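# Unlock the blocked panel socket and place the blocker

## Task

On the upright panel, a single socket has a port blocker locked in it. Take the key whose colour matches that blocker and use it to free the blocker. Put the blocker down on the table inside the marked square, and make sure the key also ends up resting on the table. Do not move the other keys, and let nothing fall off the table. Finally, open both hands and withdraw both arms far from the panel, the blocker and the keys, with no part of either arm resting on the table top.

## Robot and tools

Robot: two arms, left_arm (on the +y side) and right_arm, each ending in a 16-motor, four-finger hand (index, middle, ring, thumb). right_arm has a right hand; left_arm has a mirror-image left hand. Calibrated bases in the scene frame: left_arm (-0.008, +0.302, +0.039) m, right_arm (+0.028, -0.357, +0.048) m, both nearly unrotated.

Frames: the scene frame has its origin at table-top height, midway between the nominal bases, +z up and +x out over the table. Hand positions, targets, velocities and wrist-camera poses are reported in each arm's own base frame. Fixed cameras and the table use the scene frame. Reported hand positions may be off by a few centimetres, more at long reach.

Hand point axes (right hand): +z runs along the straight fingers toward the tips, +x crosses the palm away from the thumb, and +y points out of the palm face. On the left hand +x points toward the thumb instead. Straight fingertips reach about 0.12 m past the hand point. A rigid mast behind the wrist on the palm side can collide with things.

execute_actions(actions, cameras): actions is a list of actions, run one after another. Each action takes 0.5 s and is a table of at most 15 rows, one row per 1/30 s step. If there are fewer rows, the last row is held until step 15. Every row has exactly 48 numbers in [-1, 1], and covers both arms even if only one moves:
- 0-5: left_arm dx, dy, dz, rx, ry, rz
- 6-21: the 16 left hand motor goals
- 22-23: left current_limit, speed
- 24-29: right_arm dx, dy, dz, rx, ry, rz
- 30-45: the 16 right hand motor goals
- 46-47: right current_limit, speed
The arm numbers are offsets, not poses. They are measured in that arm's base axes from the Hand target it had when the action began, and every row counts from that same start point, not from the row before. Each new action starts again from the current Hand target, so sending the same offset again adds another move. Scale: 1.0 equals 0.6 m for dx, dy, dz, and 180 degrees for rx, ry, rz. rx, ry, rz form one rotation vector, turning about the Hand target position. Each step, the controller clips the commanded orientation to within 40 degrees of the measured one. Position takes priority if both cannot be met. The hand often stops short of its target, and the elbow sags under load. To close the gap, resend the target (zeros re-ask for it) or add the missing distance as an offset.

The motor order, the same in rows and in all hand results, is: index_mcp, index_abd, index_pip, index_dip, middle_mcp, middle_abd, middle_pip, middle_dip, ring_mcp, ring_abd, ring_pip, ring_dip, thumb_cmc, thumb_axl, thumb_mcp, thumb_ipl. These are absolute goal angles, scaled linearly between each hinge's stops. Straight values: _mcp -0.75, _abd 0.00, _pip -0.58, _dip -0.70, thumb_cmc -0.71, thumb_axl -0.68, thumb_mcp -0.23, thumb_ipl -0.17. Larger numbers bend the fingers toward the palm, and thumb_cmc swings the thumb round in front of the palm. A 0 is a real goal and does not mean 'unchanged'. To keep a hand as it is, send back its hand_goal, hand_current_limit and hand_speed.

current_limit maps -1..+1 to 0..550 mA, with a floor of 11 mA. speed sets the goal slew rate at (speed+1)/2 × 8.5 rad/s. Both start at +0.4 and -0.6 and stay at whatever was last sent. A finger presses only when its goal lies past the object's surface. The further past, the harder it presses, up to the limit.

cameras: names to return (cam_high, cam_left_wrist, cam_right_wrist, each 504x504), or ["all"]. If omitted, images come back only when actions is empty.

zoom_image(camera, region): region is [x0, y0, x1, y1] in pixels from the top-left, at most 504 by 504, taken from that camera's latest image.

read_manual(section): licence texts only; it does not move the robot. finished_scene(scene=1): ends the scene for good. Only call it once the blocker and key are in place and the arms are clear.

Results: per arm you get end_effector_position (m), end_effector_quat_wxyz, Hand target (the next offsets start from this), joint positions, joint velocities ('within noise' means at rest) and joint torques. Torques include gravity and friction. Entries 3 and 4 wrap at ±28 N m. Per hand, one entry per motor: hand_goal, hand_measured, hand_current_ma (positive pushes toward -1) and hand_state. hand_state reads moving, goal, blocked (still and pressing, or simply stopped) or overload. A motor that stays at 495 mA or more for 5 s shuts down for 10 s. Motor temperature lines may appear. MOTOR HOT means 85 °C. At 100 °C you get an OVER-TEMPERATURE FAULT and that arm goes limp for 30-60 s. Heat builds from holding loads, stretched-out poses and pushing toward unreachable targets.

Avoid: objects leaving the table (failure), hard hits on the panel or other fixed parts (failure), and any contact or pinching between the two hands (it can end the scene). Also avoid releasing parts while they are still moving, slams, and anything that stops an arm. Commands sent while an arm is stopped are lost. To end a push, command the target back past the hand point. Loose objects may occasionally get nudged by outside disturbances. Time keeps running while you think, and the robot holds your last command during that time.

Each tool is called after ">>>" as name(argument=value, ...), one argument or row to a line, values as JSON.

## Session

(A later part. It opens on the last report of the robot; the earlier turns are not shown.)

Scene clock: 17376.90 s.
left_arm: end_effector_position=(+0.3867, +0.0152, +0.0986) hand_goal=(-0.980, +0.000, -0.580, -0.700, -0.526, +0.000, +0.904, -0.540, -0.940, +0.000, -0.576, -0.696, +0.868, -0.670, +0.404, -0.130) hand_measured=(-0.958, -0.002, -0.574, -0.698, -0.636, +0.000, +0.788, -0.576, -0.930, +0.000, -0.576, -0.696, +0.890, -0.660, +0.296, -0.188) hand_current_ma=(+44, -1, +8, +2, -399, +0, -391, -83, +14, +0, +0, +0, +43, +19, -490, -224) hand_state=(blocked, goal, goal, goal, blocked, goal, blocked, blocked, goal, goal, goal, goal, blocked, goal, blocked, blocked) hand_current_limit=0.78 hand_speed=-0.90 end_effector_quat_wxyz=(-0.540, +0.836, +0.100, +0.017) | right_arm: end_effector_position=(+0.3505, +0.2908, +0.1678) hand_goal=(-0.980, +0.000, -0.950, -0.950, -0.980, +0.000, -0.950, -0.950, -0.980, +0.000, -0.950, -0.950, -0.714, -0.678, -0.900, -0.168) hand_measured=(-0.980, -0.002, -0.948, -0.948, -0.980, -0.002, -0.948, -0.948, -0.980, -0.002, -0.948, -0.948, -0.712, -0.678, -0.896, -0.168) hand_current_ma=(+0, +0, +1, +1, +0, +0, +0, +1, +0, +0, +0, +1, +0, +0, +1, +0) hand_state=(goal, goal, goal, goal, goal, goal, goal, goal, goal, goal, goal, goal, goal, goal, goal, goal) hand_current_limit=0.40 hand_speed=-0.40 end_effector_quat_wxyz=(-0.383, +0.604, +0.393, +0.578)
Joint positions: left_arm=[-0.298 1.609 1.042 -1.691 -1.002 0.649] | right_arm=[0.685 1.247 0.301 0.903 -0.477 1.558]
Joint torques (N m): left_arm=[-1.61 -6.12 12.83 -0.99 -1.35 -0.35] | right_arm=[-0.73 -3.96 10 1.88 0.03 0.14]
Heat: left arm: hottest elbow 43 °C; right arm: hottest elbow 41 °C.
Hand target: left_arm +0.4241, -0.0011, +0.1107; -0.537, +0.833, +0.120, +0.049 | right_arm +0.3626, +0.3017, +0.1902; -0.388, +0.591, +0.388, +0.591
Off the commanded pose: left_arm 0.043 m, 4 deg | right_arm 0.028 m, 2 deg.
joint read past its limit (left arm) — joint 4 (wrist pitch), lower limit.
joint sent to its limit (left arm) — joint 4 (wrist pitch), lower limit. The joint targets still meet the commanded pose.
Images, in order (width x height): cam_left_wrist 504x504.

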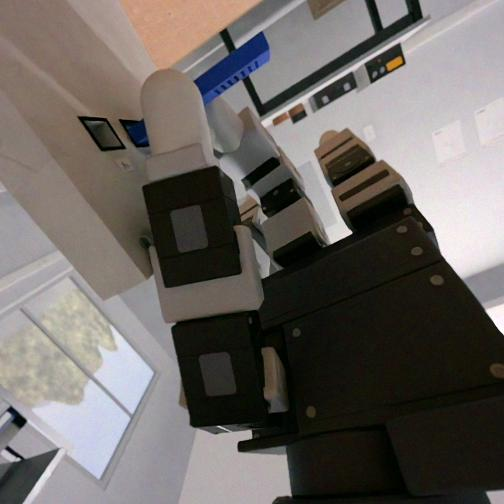

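>>> execute_actions(
  actions=[
    [[-0.00028,0.00009,-0.00339,0.0006,0.0018,0,-0.98,0,-0.58,-0.7,-0.525,0,0.905,-0.54,-0.94,0,-0.576,-0.696,0.869,-0.67,0.404,-0.13,0.78,-0.9,0,0,0,0,0,0,-0.98,0,-0.95,-0.95,-0.98,0,-0.95,-0.95,-0.98,0,-0.95,-0.95,-0.714,-0.678,-0.9,-0.168,0.4,-0.4]],
    [[-0.00028,0.00009,-0.00339,0.0006,0.0018,0,-0.98,0,-0.58,-0.7,-0.525,0,0.905,-0.54,-0.94,0,-0.576,-0.696,0.869,-0.67,0.404,-0.13,0.78,-0.9,0,0,0,0,0,0,-0.98,0,-0.95,-0.95,-0.98,0,-0.95,-0.95,-0.98,0,-0.95,-0.95,-0.714,-0.678,-0.9,-0.168,0.4,-0.4]],
  ],
  cameras=["cam_left_wrist"],
)

>>> zoom_image(
  camera="cam_left_wrist",
  region=[114, 114, 146, 146],
)

>>> zoom_image(
  camera="cam_left_wrist",
  region=[206, 22, 276, 92],
)

Scene clock: 17390.23 s.
left_arm: end_effector_position=(+0.3875, +0.0147, +0.0975) hand_goal=(-0.980, +0.000, -0.580, -0.700, -0.526, +0.000, +0.904, -0.540, -0.940, +0.000, -0.576, -0.696, +0.868, -0.670, +0.404, -0.130) hand_measured=(-0.958, -0.002, -0.574, -0.698, -0.636, +0.000, +0.788, -0.576, -0.930, +0.000, -0.576, -0.696, +0.900, -0.658, +0.296, -0.188) hand_current_ma=(+44, -1, +8, +2, -399, +0, -391, -83, +14, +0, +0, +0, +68, +25, -490, -224) hand_state=(blocked, goal, goal, goal, blocked, goal, blocked, blocked, goal, goal, goal, goal, blocked, goal, blocked, blocked) hand_current_limit=0.78 hand_speed=-0.90 end_effector_quat_wxyz=(-0.541, +0.835, +0.098, +0.016) | right_arm: end_effector_position=(+0.3505, +0.2908, +0.1678) hand_goal=(-0.980, +0.000, -0.950, -0.950, -0.980, +0.000, -0.950, -0.950, -0.980, +0.000, -0.950, -0.950, -0.714, -0.678, -0.900, -0.168) hand_measured=(-0.980, -0.002, -0.948, -0.948, -0.980, -0.002, -0.948, -0.948, -0.980, -0.002, -0.948, -0.948, -0.712, -0.678, -0.896, -0.168) hand_current_ma=(+0, +0, +1, +1, +0, +0, +0, +1, +0, +0, +0, +1, +0, +0, +1, +0) hand_state=(goal, goal, goal, goal, goal, goal, goal, goal, goal, goal, goal, goal, goal, goal, goal, goal) hand_current_limit=0.40 hand_speed=-0.40 end_effector_quat_wxyz=(-0.383, +0.604, +0.393, +0.578)
Joint positions: left_arm=[-0.298 1.614 1.044 -1.691 -1.004 0.651] | right_arm=[0.685 1.247 0.301 0.903 -0.477 1.558]
Joint torques (N m): left_arm=[-1.49 -5.71 12.68 -0.98 -1.3 -0.36] | right_arm=[-0.79 -3.96 10.04 1.87 0.04 0.14]
Heat: left arm: hottest elbow 43 °C; right arm: hottest elbow 41 °C.
Hand target: left_arm +0.4238, -0.0011, +0.1065; -0.540, +0.833, +0.116, +0.045 | right_arm +0.3626, +0.3017, +0.1902; -0.388, +0.591, +0.388, +0.591
Off the commanded pose: left_arm 0.041 m, 4 deg | right_arm 0.028 m, 2 deg.
joint read past its limit (left arm) — joint 4 (wrist pitch), lower limit.
joint sent to its limit (left arm) — joint 4 (wrist pitch), lower limit. The joint targets still meet the commanded pose.
Images, in order (width x height): cam_left_wrist 504x504.

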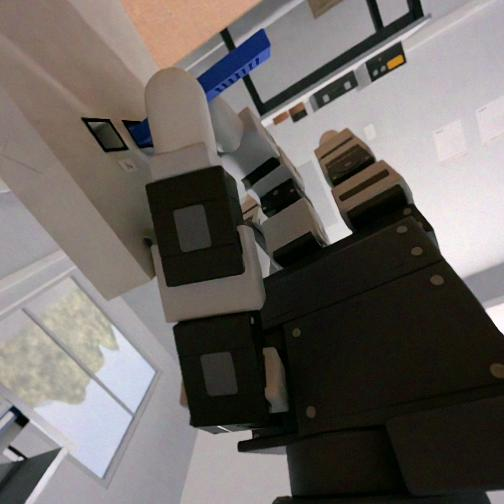

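Scaled by 15.750 from the camera's 504x504 image, which has a finer 720x720 frame.

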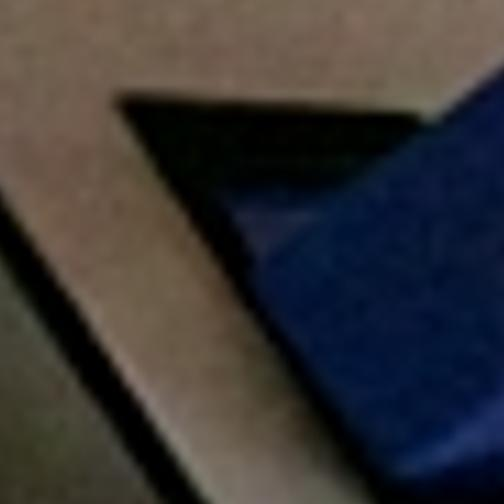

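Scaled by 7.200 from the camera's 504x504 image, which has a finer 720x720 frame.

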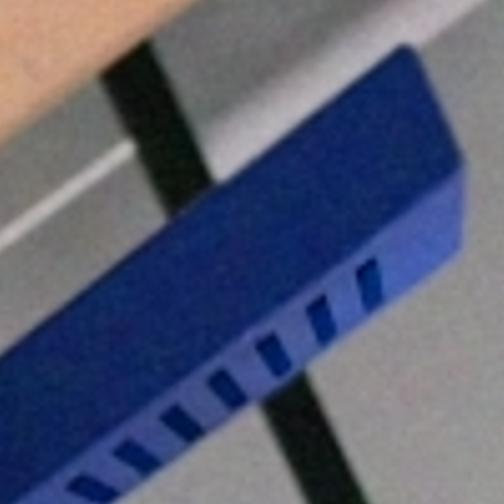

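>>> execute_actions(
  actions=[
    [[0.00247,-0.00084,0.00059,-0.00019,-0.00055,0,-0.98,0,-0.58,-0.7,-0.525,0,0.905,-0.54,-0.94,0,-0.576,-0.696,0.869,-0.67,0.404,-0.13,0.78,-0.9,0,0,0,0,0,0,-0.98,0,-0.95,-0.95,-0.98,0,-0.95,-0.95,-0.98,0,-0.95,-0.95,-0.714,-0.678,-0.9,-0.168,0.4,-0.4]],
  ],
  cameras=["cam_left_wrist"],
)

>>> zoom_image(
  camera="cam_left_wrist",
  region=[114, 114, 146, 146],
)

>>> zoom_image(
  camera="cam_left_wrist",
  region=[206, 22, 276, 92],
)

Scene clock: 17411.37 s.
left_arm: end_effector_position=(+0.3875, +0.0147, +0.0975) hand_goal=(-0.980, +0.000, -0.580, -0.700, -0.526, +0.000, +0.904, -0.540, -0.940, +0.000, -0.576, -0.696, +0.868, -0.670, +0.404, -0.130) hand_measured=(-0.958, -0.002, -0.574, -0.698, -0.636, +0.000, +0.788, -0.576, -0.930, +0.000, -0.576, -0.696, +0.900, -0.658, +0.296, -0.188) hand_current_ma=(+44, -1, +8, +2, -399, +0, -391, -83, +14, +0, +0, +0, +68, +25, -490, -224) hand_state=(blocked, goal, goal, goal, blocked, goal, blocked, blocked, goal, goal, goal, goal, blocked, goal, blocked, blocked) hand_current_limit=0.78 hand_speed=-0.90 end_effector_quat_wxyz=(-0.541, +0.835, +0.097, +0.016) | right_arm: end_effector_position=(+0.3505, +0.2908, +0.1678) hand_goal=(-0.980, +0.000, -0.950, -0.950, -0.980, +0.000, -0.950, -0.950, -0.980, +0.000, -0.950, -0.950, -0.714, -0.678, -0.900, -0.168) hand_measured=(-0.980, -0.002, -0.948, -0.948, -0.980, -0.002, -0.948, -0.948, -0.980, -0.002, -0.948, -0.948, -0.712, -0.678, -0.896, -0.168) hand_current_ma=(+0, +0, +1, +1, +0, +0, +0, +1, +0, +0, +0, +1, +0, +0, +1, +0) hand_state=(goal, goal, goal, goal, goal, goal, goal, goal, goal, goal, goal, goal, goal, goal, goal, goal) hand_current_limit=0.40 hand_speed=-0.40 end_effector_quat_wxyz=(-0.383, +0.604, +0.393, +0.578)
Joint positions: left_arm=[-0.298 1.614 1.044 -1.691 -1.004 0.651] | right_arm=[0.685 1.247 0.301 0.903 -0.477 1.558]
Joint torques (N m): left_arm=[-1.49 -5.66 12.96 -0.98 -1.29 -0.36] | right_arm=[-0.73 -3.96 10 1.84 0.03 0.14]
Heat: left arm: hottest elbow 44 °C; right arm: hottest elbow 41 °C.
Hand target: left_arm +0.4253, -0.0016, +0.1069; -0.539, +0.833, +0.117, +0.046 | right_arm +0.3626, +0.3017, +0.1902; -0.388, +0.591, +0.388, +0.591
Off the commanded pose: left_arm 0.042 m, 4 deg | right_arm 0.028 m, 2 deg.
joint read past its limit (left arm) — joint 4 (wrist pitch), lower limit.
joint sent to its limit (left arm) — joint 4 (wrist pitch), lower limit. The joint targets still meet the commanded pose.
Images, in order (width x height): cam_left_wrist 504x504.

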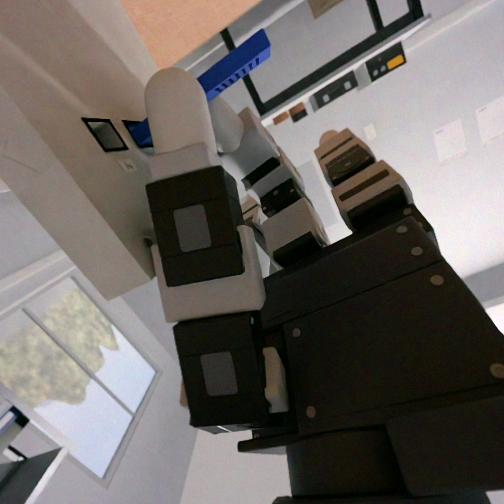

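Scaled by 15.750 from the camera's 504x504 image, which has a finer 720x720 frame.

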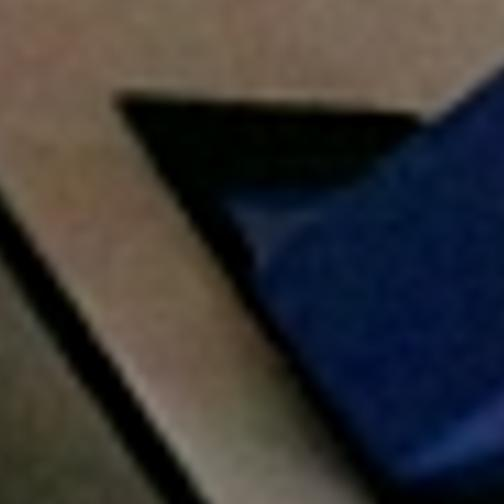

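Scaled by 7.200 from the camera's 504x504 image, which has a finer 720x720 frame.

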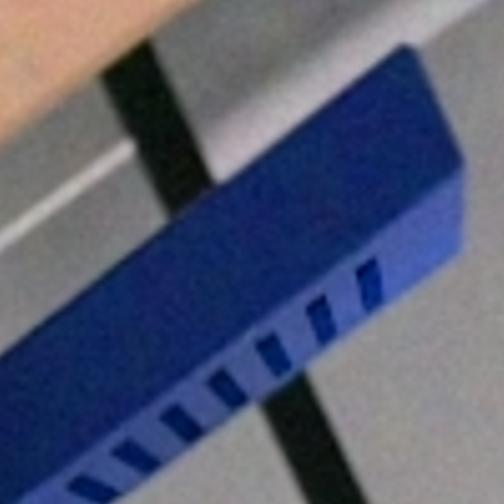

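>>> execute_actions(
  actions=[],
)

Scene clock: 17453.03 s.
left_arm: end_effector_position=(+0.3875, +0.0147, +0.0975) hand_goal=(-0.980, +0.000, -0.580, -0.700, -0.526, +0.000, +0.904, -0.540, -0.940, +0.000, -0.576, -0.696, +0.868, -0.670, +0.404, -0.130) hand_measured=(-0.958, -0.002, -0.574, -0.698, -0.636, +0.000, +0.788, -0.576, -0.930, +0.000, -0.576, -0.696, +0.900, -0.658, +0.296, -0.188) hand_current_ma=(+44, -1, +8, +2, -399, +0, -391, -83, +14, +0, +0, +0, +68, +25, -490, -224) hand_state=(blocked, goal, goal, goal, blocked, goal, blocked, blocked, goal, goal, goal, goal, blocked, goal, blocked, blocked) hand_current_limit=0.78 hand_speed=-0.90 end_effector_quat_wxyz=(-0.541, +0.835, +0.097, +0.016) | right_arm: end_effector_position=(+0.3505, +0.2908, +0.1678) hand_goal=(-0.980, +0.000, -0.950, -0.950, -0.980, +0.000, -0.950, -0.950, -0.980, +0.000, -0.950, -0.950, -0.714, -0.678, -0.900, -0.168) hand_measured=(-0.980, -0.002, -0.948, -0.948, -0.980, -0.002, -0.948, -0.948, -0.980, -0.002, -0.948, -0.948, -0.712, -0.678, -0.896, -0.168) hand_current_ma=(+0, +0, +1, +1, +0, +0, +0, +1, +0, +0, +0, +1, +0, +0, +1, +0) hand_state=(goal, goal, goal, goal, goal, goal, goal, goal, goal, goal, goal, goal, goal, goal, goal, goal) hand_current_limit=0.40 hand_speed=-0.40 end_effector_quat_wxyz=(-0.383, +0.604, +0.393, +0.578)
Joint positions: left_arm=[-0.298 1.614 1.044 -1.691 -1.004 0.651] | right_arm=[0.685 1.247 0.301 0.903 -0.477 1.558]
Joint velocities: within noise
Joint torques (N m): left_arm=[-1.61 -5.66 12.97 -0.99 -1.29 -0.36] | right_arm=[-0.73 -3.84 10.02 1.84 0.03 0.14]
Motor temperatures (°C): left_arm=[23 29 46 24 28 25] | right_arm=[23 25 41 24 25 25]
Heat: left arm: hottest elbow 46 °C; right arm: hottest elbow 41 °C.
Hand target: left_arm +0.4253, -0.0016, +0.1069; -0.539, +0.833, +0.117, +0.046 | right_arm +0.3626, +0.3017, +0.1902; -0.388, +0.591, +0.388, +0.591
Off the commanded pose: left_arm 0.042 m, 4 deg | right_arm 0.028 m, 2 deg.
joint read past its limit (left arm) — joint 4 (wrist pitch), lower limit.

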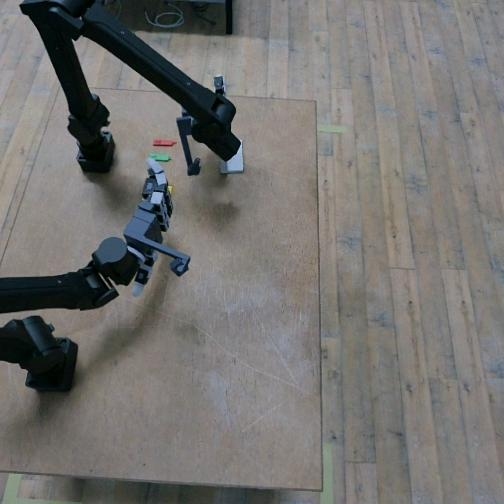

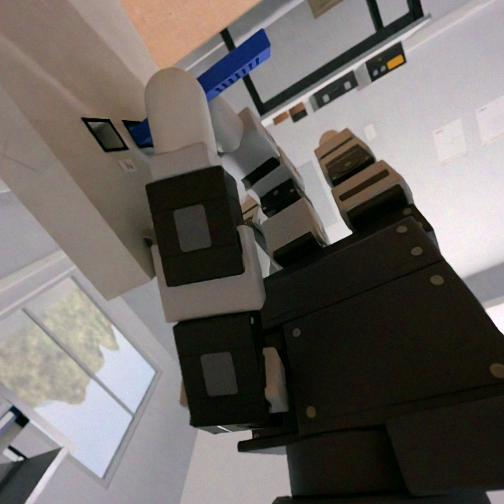

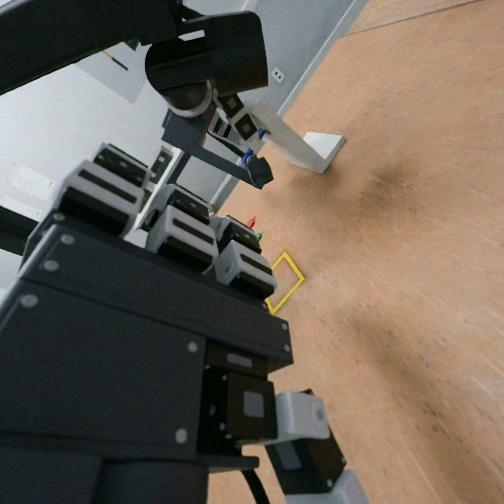

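>>> zoom_image(
  camera="cam_left_wrist",
  region=[114, 114, 146, 146],
)

>>> zoom_image(
  camera="cam_left_wrist",
  region=[80, 80, 180, 180],
)

>>> zoom_image(
  camera="cam_right_wrist",
  region=[200, 90, 360, 190],
)

Scaled by 15.750 from the camera's 504x504 image, which has a finer 720x720 frame.

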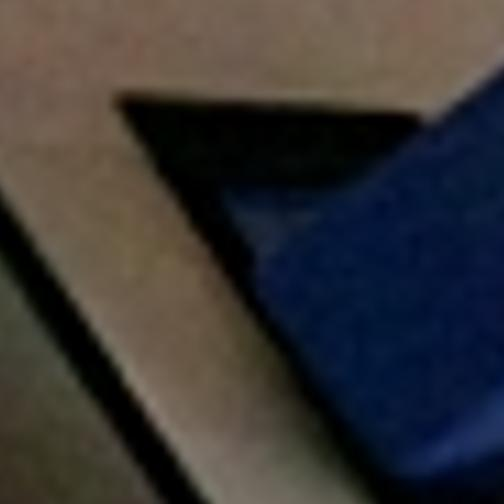

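Scaled by 5.040 from the camera's 504x504 image, which has a finer 720x720 frame.

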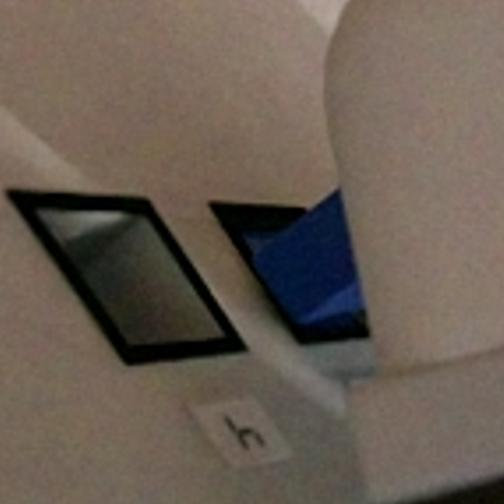

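Scaled by 3.150 from the camera's 504x504 image, which has a finer 720x720 frame.

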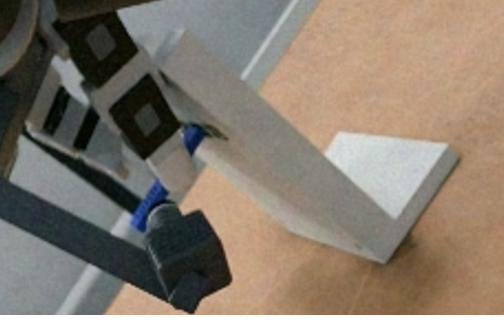

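>>> execute_actions(
  actions=[
    [[0.00032,0.00492,0.00567,-0.001,-0.003,0.00255,-0.98,0,-0.58,-0.7,-0.525,0,0.905,-0.54,-0.94,0,-0.576,-0.696,0.869,-0.67,0.404,-0.13,0.78,-0.9,0,0,0,0,0,0,-0.98,0,-0.95,-0.95,-0.98,0,-0.95,-0.95,-0.98,0,-0.95,-0.95,-0.714,-0.678,-0.9,-0.168,0.4,-0.4]],
  ],
  cameras=["cam_left_wrist"],
)

>>> zoom_image(
  camera="cam_left_wrist",
  region=[114, 114, 146, 146],
)

>>> zoom_image(
  camera="cam_left_wrist",
  region=[206, 22, 276, 92],
)

Scene clock: 17502.17 s.
left_arm: end_effector_position=(+0.3878, +0.0146, +0.0977) hand_goal=(-0.980, +0.000, -0.580, -0.700, -0.526, +0.000, +0.904, -0.540, -0.940, +0.000, -0.576, -0.696, +0.868, -0.670, +0.404, -0.130) hand_measured=(-0.958, -0.002, -0.574, -0.698, -0.636, +0.000, +0.788, -0.576, -0.930, +0.000, -0.576, -0.696, +0.900, -0.656, +0.296, -0.188) hand_current_ma=(+44, -1, +8, +2, -399, +0, -391, -83, +14, +0, +0, +0, +72, +27, -490, -224) hand_state=(blocked, goal, goal, goal, blocked, goal, blocked, blocked, goal, goal, goal, goal, blocked, goal, blocked, blocked) hand_current_limit=0.78 hand_speed=-0.90 end_effector_quat_wxyz=(-0.541, +0.835, +0.097, +0.016) | right_arm: end_effector_position=(+0.3505, +0.2908, +0.1678) hand_goal=(-0.980, +0.000, -0.950, -0.950, -0.980, +0.000, -0.950, -0.950, -0.980, +0.000, -0.950, -0.950, -0.714, -0.678, -0.900, -0.168) hand_measured=(-0.980, -0.002, -0.948, -0.948, -0.980, -0.002, -0.948, -0.948, -0.980, -0.002, -0.948, -0.948, -0.712, -0.678, -0.896, -0.168) hand_current_ma=(+0, +0, +1, +1, +0, +0, +0, +1, +0, +0, +0, +1, +0, +0, +1, +0) hand_state=(goal, goal, goal, goal, goal, goal, goal, goal, goal, goal, goal, goal, goal, goal, goal, goal) hand_current_limit=0.40 hand_speed=-0.40 end_effector_quat_wxyz=(-0.383, +0.604, +0.393, +0.578)
Joint positions: left_arm=[-0.298 1.614 1.045 -1.691 -1.004 0.651] | right_arm=[0.685 1.247 0.301 0.903 -0.477 1.558]
Joint torques (N m): left_arm=[-0.97 -6.24 12.9 -0.98 -1.27 -0.38] | right_arm=[-0.67 -3.96 9.99 1.88 0.04 0.14]
Heat: left arm: hottest elbow 46 °C; right arm: hottest elbow 41 °C.
Hand target: left_arm +0.4254, +0.0014, +0.1102; -0.538, +0.833, +0.123, +0.047 | right_arm +0.3626, +0.3017, +0.1902; -0.388, +0.591, +0.388, +0.591
Off the commanded pose: left_arm 0.042 m, 5 deg | right_arm 0.028 m, 2 deg.
joint read past its limit (left arm) — joint 4 (wrist pitch), lower limit.
joint sent to its limit (left arm) — joint 4 (wrist pitch), lower limit. The joint targets still meet the commanded pose.
Images, in order (width x height): cam_left_wrist 504x504.

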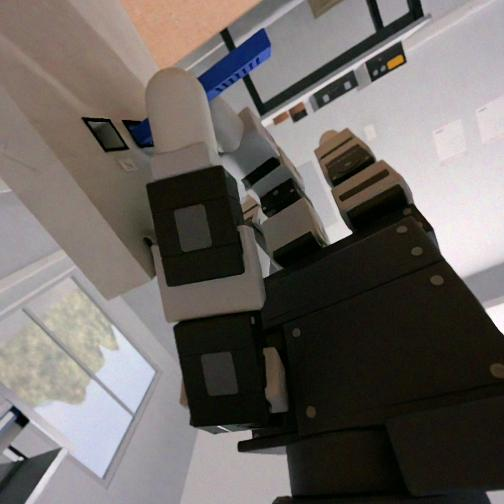

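Scaled by 15.750 from the camera's 504x504 image, which has a finer 720x720 frame.

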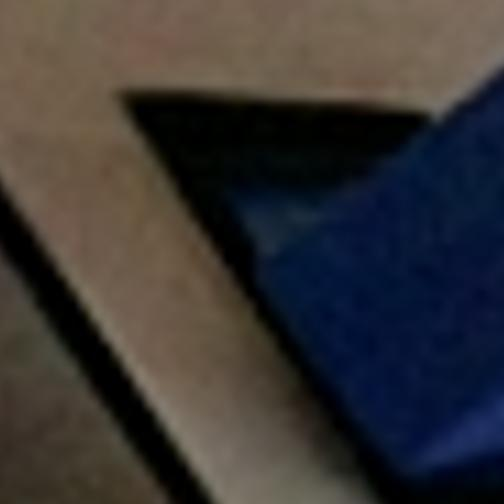

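Scaled by 7.200 from the camera's 504x504 image, which has a finer 720x720 frame.

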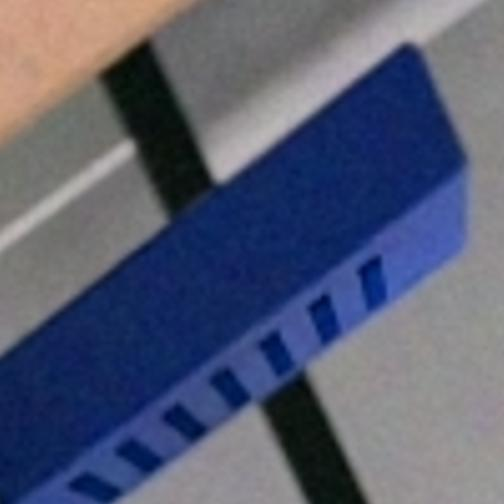

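>>> execute_actions(
  actions=[
    [[0.0049,-0.0017,0.0003,-0.0002,-0.0006,0,-0.98,0,-0.58,-0.7,-0.525,0,0.905,-0.54,-0.94,0,-0.576,-0.696,0.869,-0.67,0.404,-0.13,0.78,-0.9,0,0,0,0,0,0,-0.98,0,-0.95,-0.95,-0.98,0,-0.95,-0.95,-0.98,0,-0.95,-0.95,-0.714,-0.678,-0.9,-0.168,0.4,-0.4]],
  ],
  cameras=["cam_left_wrist"],
)

>>> zoom_image(
  camera="cam_left_wrist",
  region=[114, 114, 146, 146],
)

>>> zoom_image(
  camera="cam_left_wrist",
  region=[206, 22, 276, 92],
)

Scene clock: 17511.37 s.
left_arm: end_effector_position=(+0.3880, +0.0144, +0.0979) hand_goal=(-0.980, +0.000, -0.580, -0.700, -0.526, +0.000, +0.904, -0.540, -0.940, +0.000, -0.576, -0.696, +0.868, -0.670, +0.404, -0.130) hand_measured=(-0.958, -0.002, -0.574, -0.698, -0.636, +0.000, +0.788, -0.576, -0.930, +0.000, -0.576, -0.696, +0.902, -0.656, +0.296, -0.188) hand_current_ma=(+44, -1, +8, +2, -399, +0, -391, -83, +14, +0, +0, +0, +73, +29, -489, -224) hand_state=(blocked, goal, goal, goal, blocked, goal, blocked, blocked, goal, goal, goal, goal, blocked, goal, blocked, blocked) hand_current_limit=0.78 hand_speed=-0.90 end_effector_quat_wxyz=(-0.541, +0.836, +0.097, +0.016) | right_arm: end_effector_position=(+0.3505, +0.2908, +0.1678) hand_goal=(-0.980, +0.000, -0.950, -0.950, -0.980, +0.000, -0.950, -0.950, -0.980, +0.000, -0.950, -0.950, -0.714, -0.678, -0.900, -0.168) hand_measured=(-0.980, -0.002, -0.948, -0.948, -0.980, -0.002, -0.948, -0.948, -0.980, -0.002, -0.948, -0.948, -0.712, -0.678, -0.896, -0.168) hand_current_ma=(+0, +0, +1, +1, +0, +0, +0, +1, +0, +0, +0, +1, +0, +0, +1, +0) hand_state=(goal, goal, goal, goal, goal, goal, goal, goal, goal, goal, goal, goal, goal, goal, goal, goal) hand_current_limit=0.40 hand_speed=-0.40 end_effector_quat_wxyz=(-0.383, +0.604, +0.393, +0.578)
Joint positions: left_arm=[-0.298 1.614 1.046 -1.691 -1.004 0.654] | right_arm=[0.685 1.247 0.301 0.903 -0.477 1.558]
Joint torques (N m): left_arm=[-0.97 -5.89 13.35 -0.99 -1.27 -0.4] | right_arm=[-0.67 -3.96 10.03 1.85 0.03 0.14]
Heat: left arm: hottest elbow 47 °C; right arm: hottest elbow 41 °C.
Hand target: left_arm +0.4283, +0.0004, +0.1105; -0.537, +0.833, +0.123, +0.048 | right_arm +0.3626, +0.3017, +0.1902; -0.388, +0.591, +0.388, +0.591
Off the commanded pose: left_arm 0.045 m, 5 deg | right_arm 0.028 m, 2 deg.
joint read past its limit (left arm) — joint 4 (wrist pitch), lower limit.
joint sent to its limit (left arm) — joint 4 (wrist pitch), lower limit. The joint targets still meet the commanded pose.
Images, in order (width x height): cam_left_wrist 504x504.

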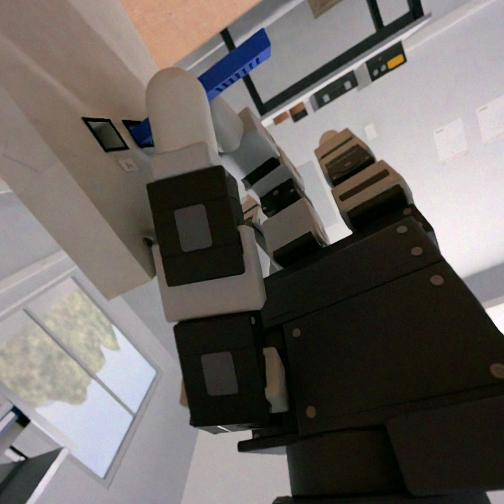

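Scaled by 15.750 from the camera's 504x504 image, which has a finer 720x720 frame.

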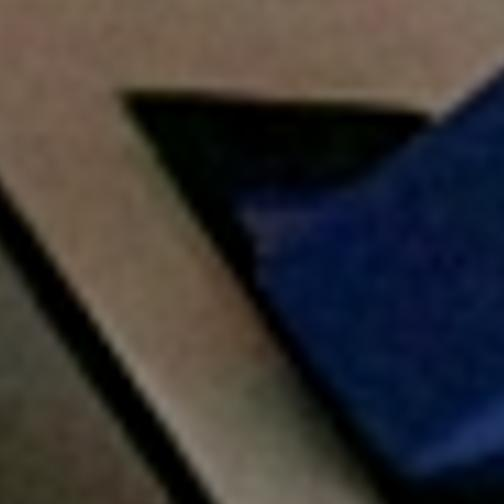

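Scaled by 7.200 from the camera's 504x504 image, which has a finer 720x720 frame.

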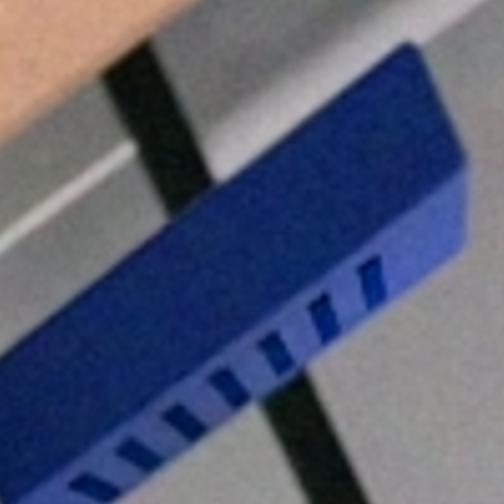

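>>> execute_actions(
  actions=[
    [[0.0073,-0.0025,0.0004,-0.0003,-0.0009,0,-0.98,0,-0.58,-0.7,-0.525,0,0.905,-0.54,-0.94,0,-0.576,-0.696,0.869,-0.67,0.404,-0.13,0.78,-0.9,0,0,0,0,0,0,-0.98,0,-0.95,-0.95,-0.98,0,-0.95,-0.95,-0.98,0,-0.95,-0.95,-0.714,-0.678,-0.9,-0.168,0.4,-0.4]],
  ],
  cameras=["cam_left_wrist"],
)

>>> zoom_image(
  camera="cam_left_wrist",
  region=[114, 114, 146, 146],
)

>>> zoom_image(
  camera="cam_left_wrist",
  region=[206, 22, 276, 92],
)

Scene clock: 17525.33 s.
left_arm: end_effector_position=(+0.3896, +0.0137, +0.0976) hand_goal=(-0.980, +0.000, -0.580, -0.700, -0.526, +0.000, +0.904, -0.540, -0.940, +0.000, -0.576, -0.696, +0.868, -0.670, +0.404, -0.130) hand_measured=(-0.958, -0.002, -0.574, -0.698, -0.642, +0.000, +0.788, -0.576, -0.930, +0.000, -0.576, -0.696, +0.914, -0.646, +0.302, -0.188) hand_current_ma=(+44, -1, +8, +2, -423, +0, -391, -83, +14, +0, +0, +0, +112, +59, -474, -224) hand_state=(blocked, goal, goal, goal, blocked, goal, blocked, blocked, goal, goal, goal, goal, blocked, blocked, blocked, blocked) hand_current_limit=0.78 hand_speed=-0.90 end_effector_quat_wxyz=(-0.540, +0.836, +0.094, +0.015) | right_arm: end_effector_position=(+0.3505, +0.2908, +0.1678) hand_goal=(-0.980, +0.000, -0.950, -0.950, -0.980, +0.000, -0.950, -0.950, -0.980, +0.000, -0.950, -0.950, -0.714, -0.678, -0.900, -0.168) hand_measured=(-0.980, -0.002, -0.948, -0.948, -0.980, -0.002, -0.948, -0.948, -0.980, -0.002, -0.948, -0.948, -0.712, -0.678, -0.896, -0.168) hand_current_ma=(+0, +0, +1, +1, +0, +0, +0, +1, +0, +0, +0, +1, +0, +0, +1, +0) hand_state=(goal, goal, goal, goal, goal, goal, goal, goal, goal, goal, goal, goal, goal, goal, goal, goal) hand_current_limit=0.40 hand_speed=-0.40 end_effector_quat_wxyz=(-0.383, +0.604, +0.393, +0.578)
Joint positions: left_arm=[-0.298 1.618 1.052 -1.691 -1.004 0.66] | right_arm=[0.685 1.247 0.301 0.903 -0.477 1.558]
Joint torques (N m): left_arm=[-0.97 -5.89 13.78 -0.99 -1.25 -0.44] | right_arm=[-0.67 -3.9 10 1.84 0.03 0.15]
Heat: left arm: hottest elbow 48 °C; right arm: hottest elbow 41 °C.
Hand target: left_arm +0.4327, -0.0011, +0.1107; -0.537, +0.833, +0.124, +0.049 | right_arm +0.3626, +0.3017, +0.1902; -0.388, +0.591, +0.388, +0.591
Off the commanded pose: left_arm 0.047 m, 5 deg | right_arm 0.028 m, 2 deg.
joint read past its limit (left arm) — joint 4 (wrist pitch), lower limit.
joint sent to its limit (left arm) — joint 4 (wrist pitch), lower limit. The joint targets are off in position, not in orientation.
Images, in order (width x height): cam_left_wrist 504x504.

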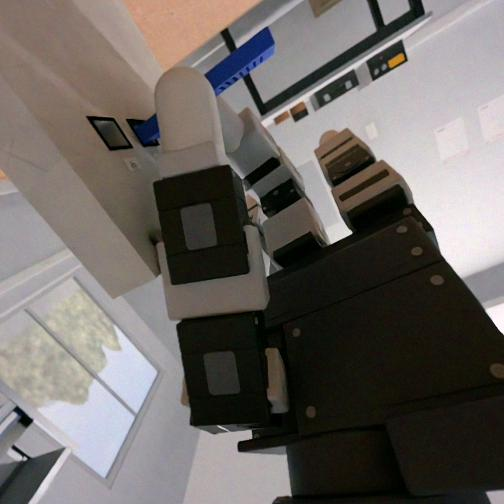

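Scaled by 15.750 from the camera's 504x504 image, which has a finer 720x720 frame.

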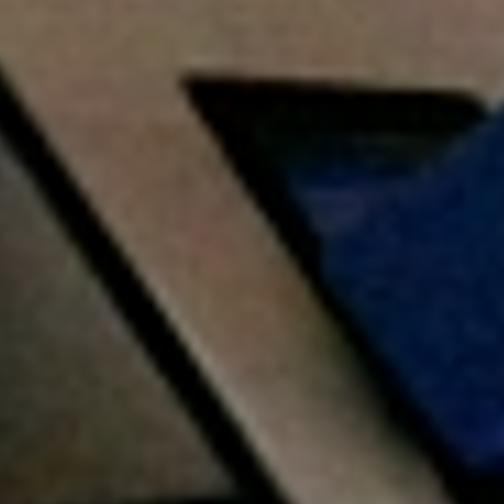

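Scaled by 7.200 from the camera's 504x504 image, which has a finer 720x720 frame.

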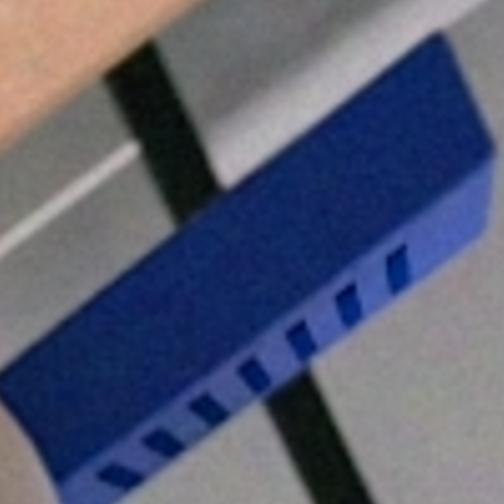

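>>> execute_actions(
  actions=[
    [[-0.0315,0.0107,-0.0159,0.0038,0.0113,0,-0.98,0,-0.58,-0.7,-0.525,0,0.905,-0.54,-0.94,0,-0.576,-0.696,0.869,-0.67,0.404,-0.13,0.78,-0.9,0,0,0,0,0,0,-0.98,0,-0.95,-0.95,-0.98,0,-0.95,-0.95,-0.98,0,-0.95,-0.95,-0.714,-0.678,-0.9,-0.168,0.4,-0.4]],
  ],
  cameras=["cam_left_wrist"],
)

>>> zoom_image(
  camera="cam_left_wrist",
  region=[114, 114, 146, 146],
)

>>> zoom_image(
  camera="cam_left_wrist",
  region=[206, 22, 276, 92],
)

Scene clock: 17566.00 s.
left_arm: end_effector_position=(+0.3896, +0.0137, +0.0977) hand_goal=(-0.980, +0.000, -0.580, -0.700, -0.526, +0.000, +0.904, -0.540, -0.940, +0.000, -0.576, -0.696, +0.868, -0.670, +0.404, -0.130) hand_measured=(-0.958, -0.002, -0.574, -0.698, -0.642, +0.000, +0.788, -0.576, -0.930, +0.000, -0.576, -0.696, +0.914, -0.646, +0.302, -0.188) hand_current_ma=(+44, -1, +8, +2, -423, +0, -391, -83, +14, +0, +0, +0, +113, +59, -474, -224) hand_state=(blocked, goal, goal, goal, blocked, goal, blocked, blocked, goal, goal, goal, goal, blocked, blocked, blocked, blocked) hand_current_limit=0.78 hand_speed=-0.90 end_effector_quat_wxyz=(-0.541, +0.836, +0.094, +0.015) | right_arm: end_effector_position=(+0.3505, +0.2908, +0.1678) hand_goal=(-0.980, +0.000, -0.950, -0.950, -0.980, +0.000, -0.950, -0.950, -0.980, +0.000, -0.950, -0.950, -0.714, -0.678, -0.900, -0.168) hand_measured=(-0.980, -0.002, -0.948, -0.948, -0.980, -0.002, -0.948, -0.948, -0.980, -0.002, -0.948, -0.948, -0.712, -0.678, -0.896, -0.168) hand_current_ma=(+0, +0, +1, +1, +0, +0, +0, +1, +0, +0, +0, +1, +0, +0, +1, +0) hand_state=(goal, goal, goal, goal, goal, goal, goal, goal, goal, goal, goal, goal, goal, goal, goal, goal) hand_current_limit=0.40 hand_speed=-0.40 end_effector_quat_wxyz=(-0.383, +0.604, +0.393, +0.578)
Joint positions: left_arm=[-0.298 1.618 1.052 -1.691 -1.004 0.66] | right_arm=[0.685 1.247 0.301 0.903 -0.477 1.558]
Joint torques (N m): left_arm=[-0.85 -6.18 10.41 -0.99 -1.33 -0.46] | right_arm=[-0.62 -3.96 10.03 1.87 0.04 0.13]
Heat: left arm: hottest elbow 49 °C; right arm: hottest elbow 41 °C.
Hand target: left_arm +0.4138, +0.0053, +0.1012; -0.544, +0.831, +0.114, +0.035 | right_arm +0.3626, +0.3017, +0.1902; -0.388, +0.591, +0.388, +0.591
Off the commanded pose: left_arm 0.026 m, 3 deg | right_arm 0.028 m, 2 deg.
joint read past its limit (left arm) — joint 4 (wrist pitch), lower limit.
joint sent to its limit (left arm) — joint 4 (wrist pitch), lower limit. The joint targets still meet the commanded pose.
Images, in order (width x height): cam_left_wrist 504x504.

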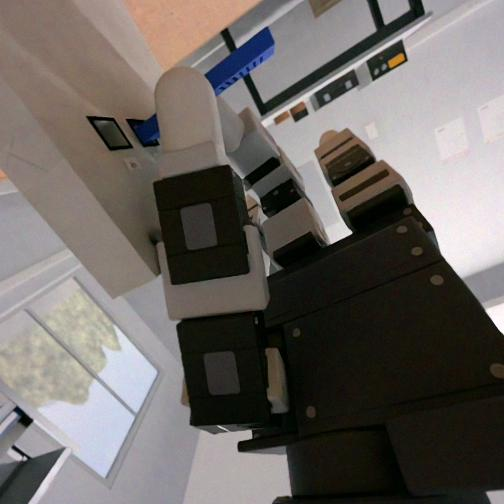

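Scaled by 15.750 from the camera's 504x504 image, which has a finer 720x720 frame.

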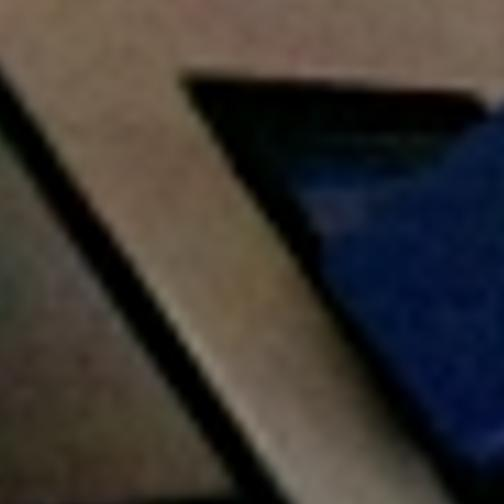

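Scaled by 7.200 from the camera's 504x504 image, which has a finer 720x720 frame.

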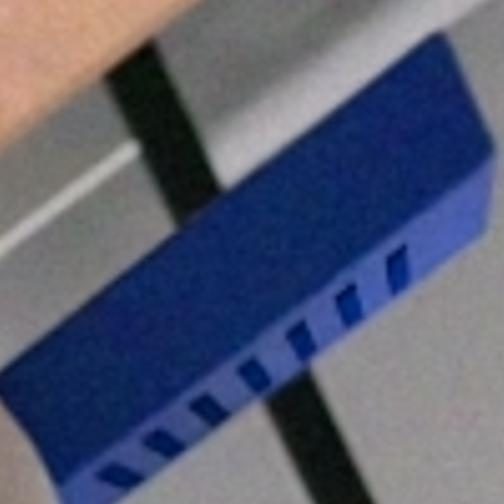

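>>> execute_actions(
  actions=[
    [[-0.0309,0.0105,-0.0088,0.0026,0.0076,0,-0.98,0,-0.58,-0.7,-0.525,0,0.905,-0.54,-0.94,0,-0.576,-0.696,0.869,-0.67,0.404,-0.13,0.78,-0.9,0,0,0,0,0,0,-0.98,0,-0.95,-0.95,-0.98,0,-0.95,-0.95,-0.98,0,-0.95,-0.95,-0.714,-0.678,-0.9,-0.168,0.4,-0.4]],
  ],
  cameras=["cam_left_wrist"],
)

>>> zoom_image(
  camera="cam_left_wrist",
  region=[114, 114, 146, 146],
)

>>> zoom_image(
  camera="cam_left_wrist",
  region=[206, 22, 276, 92],
)

Scene clock: 17583.97 s.
left_arm: end_effector_position=(+0.3884, +0.0148, +0.0968) hand_goal=(-0.980, +0.000, -0.580, -0.700, -0.526, +0.000, +0.904, -0.540, -0.940, +0.000, -0.576, -0.696, +0.868, -0.670, +0.404, -0.130) hand_measured=(-0.958, -0.002, -0.574, -0.698, -0.642, +0.000, +0.788, -0.576, -0.930, +0.000, -0.576, -0.696, +0.914, -0.646, +0.302, -0.188) hand_current_ma=(+44, -1, +8, +2, -423, +0, -391, -83, +14, +0, +0, +0, +113, +59, -474, -224) hand_state=(blocked, goal, goal, goal, blocked, goal, blocked, blocked, goal, goal, goal, goal, blocked, blocked, blocked, blocked) hand_current_limit=0.78 hand_speed=-0.90 end_effector_quat_wxyz=(-0.542, +0.835, +0.095, +0.016) | right_arm: end_effector_position=(+0.3505, +0.2908, +0.1678) hand_goal=(-0.980, +0.000, -0.950, -0.950, -0.980, +0.000, -0.950, -0.950, -0.980, +0.000, -0.950, -0.950, -0.714, -0.678, -0.900, -0.168) hand_measured=(-0.980, -0.002, -0.948, -0.948, -0.980, -0.002, -0.948, -0.948, -0.980, -0.002, -0.948, -0.948, -0.712, -0.678, -0.896, -0.168) hand_current_ma=(+0, +0, +1, +1, +0, +0, +0, +1, +0, +0, +0, +1, +0, +0, +1, +0) hand_state=(goal, goal, goal, goal, goal, goal, goal, goal, goal, goal, goal, goal, goal, goal, goal, goal) hand_current_limit=0.40 hand_speed=-0.40 end_effector_quat_wxyz=(-0.383, +0.604, +0.393, +0.578)
Joint positions: left_arm=[-0.298 1.618 1.046 -1.691 -1.007 0.653] | right_arm=[0.685 1.247 0.301 0.903 -0.477 1.558]
Joint torques (N m): left_arm=[-0.73 -7.53 7.27 -1.01 -1.26 -0.38] | right_arm=[-0.67 -3.96 10.07 1.85 0.04 0.15]
Heat: left arm: hottest elbow 47 °C; right arm: hottest elbow 41 °C.
Hand target: left_arm +0.3953, +0.0116, +0.0959; -0.549, +0.829, +0.108, +0.026 | right_arm +0.3626, +0.3017, +0.1902; -0.388, +0.591, +0.388, +0.591
Off the commanded pose: left_arm 0.008 m, 2 deg | right_arm 0.028 m, 2 deg.
joint read past its limit (left arm) — joint 4 (wrist pitch), lower limit.
joint sent to its limit (left arm) — joint 4 (wrist pitch), lower limit. The joint targets still meet the commanded pose.
Images, in order (width x height): cam_left_wrist 504x504.

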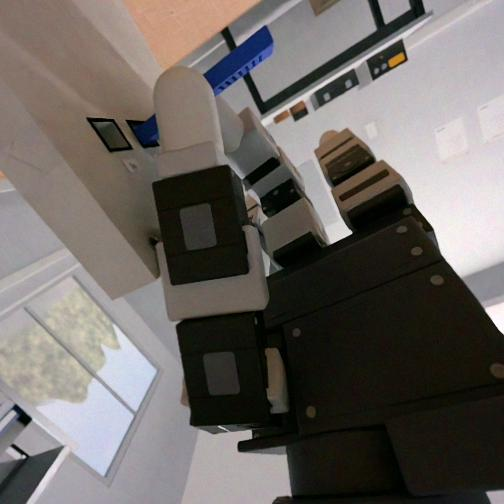

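Scaled by 15.750 from the camera's 504x504 image, which has a finer 720x720 frame.

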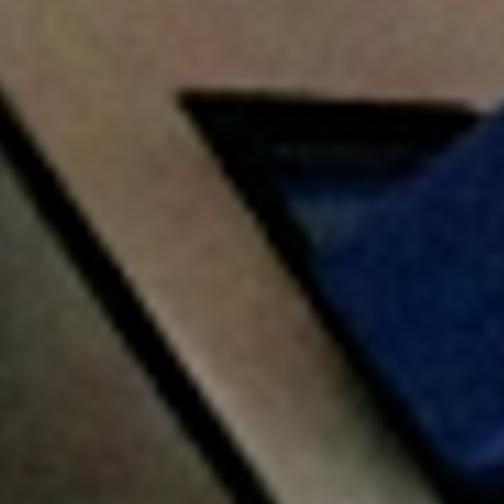

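Scaled by 7.200 from the camera's 504x504 image, which has a finer 720x720 frame.

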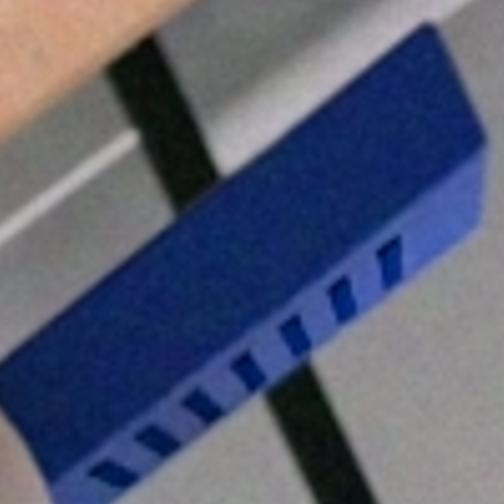

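>>> execute_actions(
  actions=[
    [[-0.0154,0.0052,-0.0020,0.0009,0.0027,0,-0.98,0,-0.58,-0.7,-0.525,0,0.905,-0.54,-0.94,0,-0.576,-0.696,0.869,-0.67,0.404,-0.13,0.78,-0.9,0,0,0,0,0,0,-0.98,0,-0.95,-0.95,-0.98,0,-0.95,-0.95,-0.98,0,-0.95,-0.95,-0.714,-0.678,-0.9,-0.168,0.4,-0.4]],
  ],
  cameras=["cam_left_wrist"],
)

>>> zoom_image(
  camera="cam_left_wrist",
  region=[114, 114, 146, 146],
)

>>> zoom_image(
  camera="cam_left_wrist",
  region=[206, 22, 276, 92],
)

Scene clock: 17596.20 s.
left_arm: end_effector_position=(+0.3866, +0.0169, +0.0952) hand_goal=(-0.980, +0.000, -0.580, -0.700, -0.526, +0.000, +0.904, -0.540, -0.940, +0.000, -0.576, -0.696, +0.868, -0.670, +0.404, -0.130) hand_measured=(-0.958, -0.002, -0.574, -0.698, -0.642, +0.000, +0.788, -0.576, -0.930, +0.000, -0.576, -0.696, +0.908, -0.648, +0.302, -0.188) hand_current_ma=(+44, -1, +8, +2, -423, +0, -391, -83, +14, +0, +0, +0, +96, +57, -474, -224) hand_state=(blocked, goal, goal, goal, blocked, goal, blocked, blocked, goal, goal, goal, goal, blocked, blocked, blocked, blocked) hand_current_limit=0.78 hand_speed=-0.90 end_effector_quat_wxyz=(-0.545, +0.832, +0.102, +0.020) | right_arm: end_effector_position=(+0.3505, +0.2908, +0.1678) hand_goal=(-0.980, +0.000, -0.950, -0.950, -0.980, +0.000, -0.950, -0.950, -0.980, +0.000, -0.950, -0.950, -0.714, -0.678, -0.900, -0.168) hand_measured=(-0.980, -0.002, -0.948, -0.948, -0.980, -0.002, -0.948, -0.948, -0.980, -0.002, -0.948, -0.948, -0.712, -0.678, -0.896, -0.168) hand_current_ma=(+0, +0, +1, +1, +0, +0, +0, +1, +0, +0, +0, +1, +0, +0, +1, +0) hand_state=(goal, goal, goal, goal, goal, goal, goal, goal, goal, goal, goal, goal, goal, goal, goal, goal) hand_current_limit=0.40 hand_speed=-0.40 end_effector_quat_wxyz=(-0.383, +0.604, +0.393, +0.578)
Joint positions: left_arm=[-0.299 1.618 1.035 -1.691 -1.012 0.628] | right_arm=[0.685 1.247 0.301 0.903 -0.477 1.558]
Joint torques (N m): left_arm=[-0.73 -8.41 6.13 -0.99 -1.08 -0.21] | right_arm=[-0.73 -3.9 9.99 1.84 0.03 0.14]
Heat: left arm: hottest elbow 44 °C; right arm: hottest elbow 41 °C.
Hand target: left_arm +0.3860, +0.0148, +0.0946; -0.550, +0.828, +0.105, +0.022 | right_arm +0.3626, +0.3017, +0.1902; -0.388, +0.591, +0.388, +0.591
Off the commanded pose: left_arm 0.002 m, 1 deg | right_arm 0.028 m, 2 deg.
joint read past its limit (left arm) — joint 4 (wrist pitch), lower limit.
joint sent to its limit (left arm) — joint 4 (wrist pitch), lower limit. The joint targets still meet the commanded pose.
Images, in order (width x height): cam_left_wrist 504x504.

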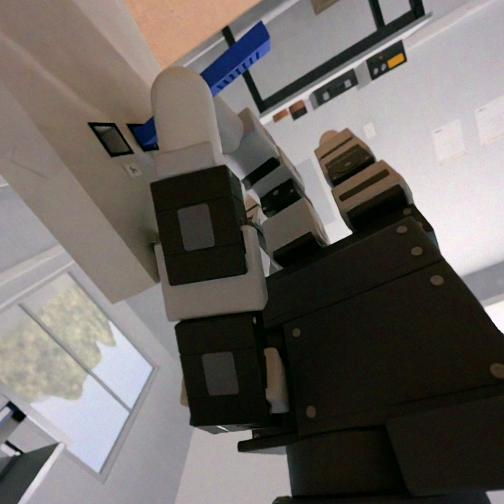

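Scaled by 15.750 from the camera's 504x504 image, which has a finer 720x720 frame.

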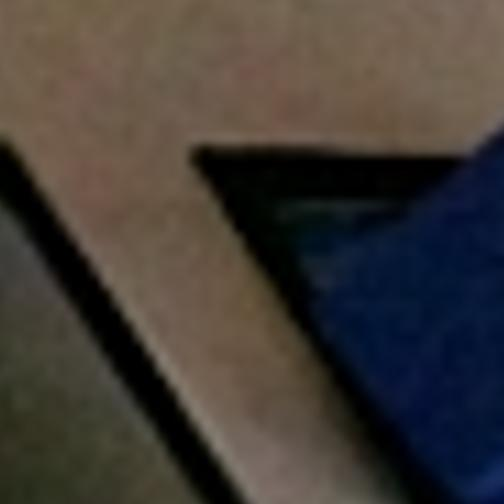

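Scaled by 7.200 from the camera's 504x504 image, which has a finer 720x720 frame.

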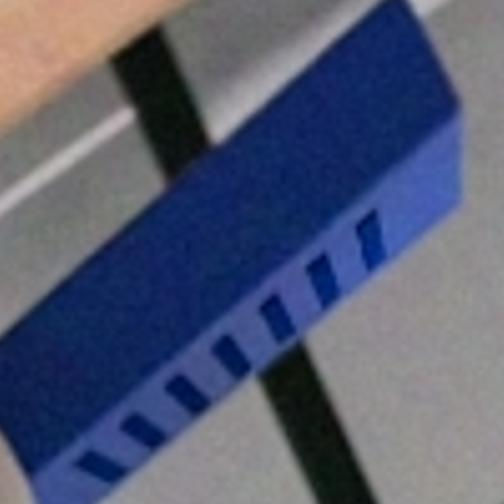

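>>> execute_actions(
  actions=[
    [[0.00035,-0.0001,0.00425,-0.00075,-0.00225,0,-0.98,0,-0.58,-0.7,-0.525,0,0.905,-0.54,-0.94,0,-0.576,-0.696,0.869,-0.67,0.404,-0.13,0.78,-0.9,0,0,0,0,0,0,-0.98,0,-0.95,-0.95,-0.98,0,-0.95,-0.95,-0.98,0,-0.95,-0.95,-0.714,-0.678,-0.9,-0.168,0.4,-0.4]],
  ],
  cameras=["cam_left_wrist"],
)

>>> zoom_image(
  camera="cam_left_wrist",
  region=[114, 114, 146, 146],
)

>>> zoom_image(
  camera="cam_left_wrist",
  region=[206, 22, 276, 92],
)

Scene clock: 17631.63 s.
left_arm: end_effector_position=(+0.3867, +0.0169, +0.0954) hand_goal=(-0.980, +0.000, -0.580, -0.700, -0.526, +0.000, +0.904, -0.540, -0.940, +0.000, -0.576, -0.696, +0.868, -0.670, +0.404, -0.130) hand_measured=(-0.958, -0.002, -0.574, -0.698, -0.642, +0.000, +0.788, -0.576, -0.930, +0.000, -0.576, -0.696, +0.908, -0.648, +0.302, -0.188) hand_current_ma=(+44, -1, +8, +2, -423, +0, -391, -83, +14, +0, +0, +0, +96, +57, -474, -224) hand_state=(blocked, goal, goal, goal, blocked, goal, blocked, blocked, goal, goal, goal, goal, blocked, blocked, blocked, blocked) hand_current_limit=0.78 hand_speed=-0.90 end_effector_quat_wxyz=(-0.545, +0.832, +0.102, +0.020) | right_arm: end_effector_position=(+0.3505, +0.2908, +0.1678) hand_goal=(-0.980, +0.000, -0.950, -0.950, -0.980, +0.000, -0.950, -0.950, -0.980, +0.000, -0.950, -0.950, -0.714, -0.678, -0.900, -0.168) hand_measured=(-0.980, -0.002, -0.948, -0.948, -0.980, -0.002, -0.948, -0.948, -0.980, -0.002, -0.948, -0.948, -0.712, -0.678, -0.896, -0.168) hand_current_ma=(+0, +0, +1, +1, +0, +0, +0, +1, +0, +0, +0, +1, +0, +0, +1, +0) hand_state=(goal, goal, goal, goal, goal, goal, goal, goal, goal, goal, goal, goal, goal, goal, goal, goal) hand_current_limit=0.40 hand_speed=-0.40 end_effector_quat_wxyz=(-0.383, +0.604, +0.393, +0.578)
Joint positions: left_arm=[-0.299 1.618 1.035 -1.691 -1.012 0.628] | right_arm=[0.685 1.247 0.301 0.903 -0.477 1.558]
Joint torques (N m): left_arm=[-0.62 -8.88 6.16 -0.99 -1.08 -0.19] | right_arm=[-0.73 -4.07 9.98 1.87 0.03 0.14]
Motor temperatures (°C): left_arm=[23 29 39 24 28 25] | right_arm=[23 25 41 24 25 25]
Heat: left arm: hottest elbow 39 °C; right arm: hottest elbow 41 °C.
Hand target: left_arm +0.3862, +0.0147, +0.0972; -0.549, +0.829, +0.107, +0.025 | right_arm +0.3626, +0.3017, +0.1902; -0.388, +0.591, +0.388, +0.591
Off the commanded pose: left_arm 0.003 m, 1 deg | right_arm 0.028 m, 2 deg.
joint read past its limit (left arm) — joint 4 (wrist pitch), lower limit.
joint sent to its limit (left arm) — joint 4 (wrist pitch), lower limit. The joint targets still meet the commanded pose.
Images, in order (width x height): cam_left_wrist 504x504.

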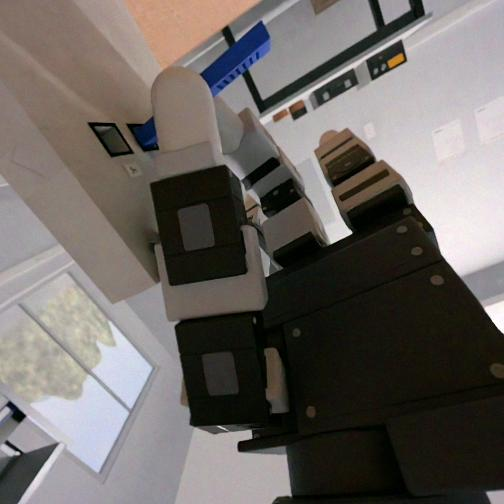

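Scaled by 15.750 from the camera's 504x504 image, which has a finer 720x720 frame.

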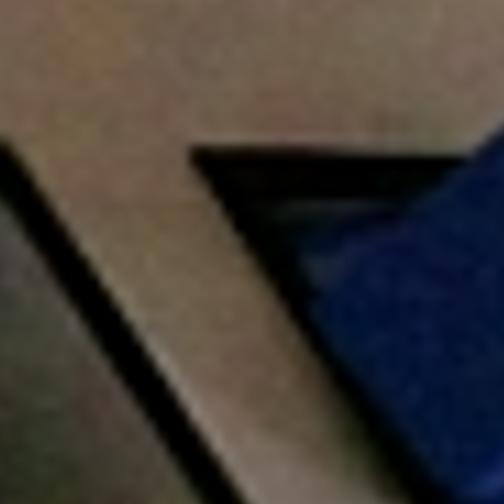

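Scaled by 7.200 from the camera's 504x504 image, which has a finer 720x720 frame.

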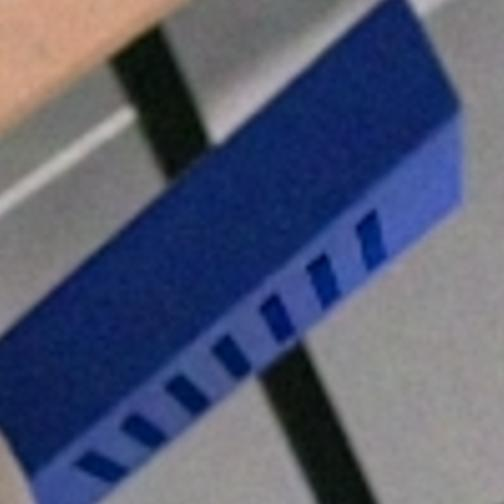

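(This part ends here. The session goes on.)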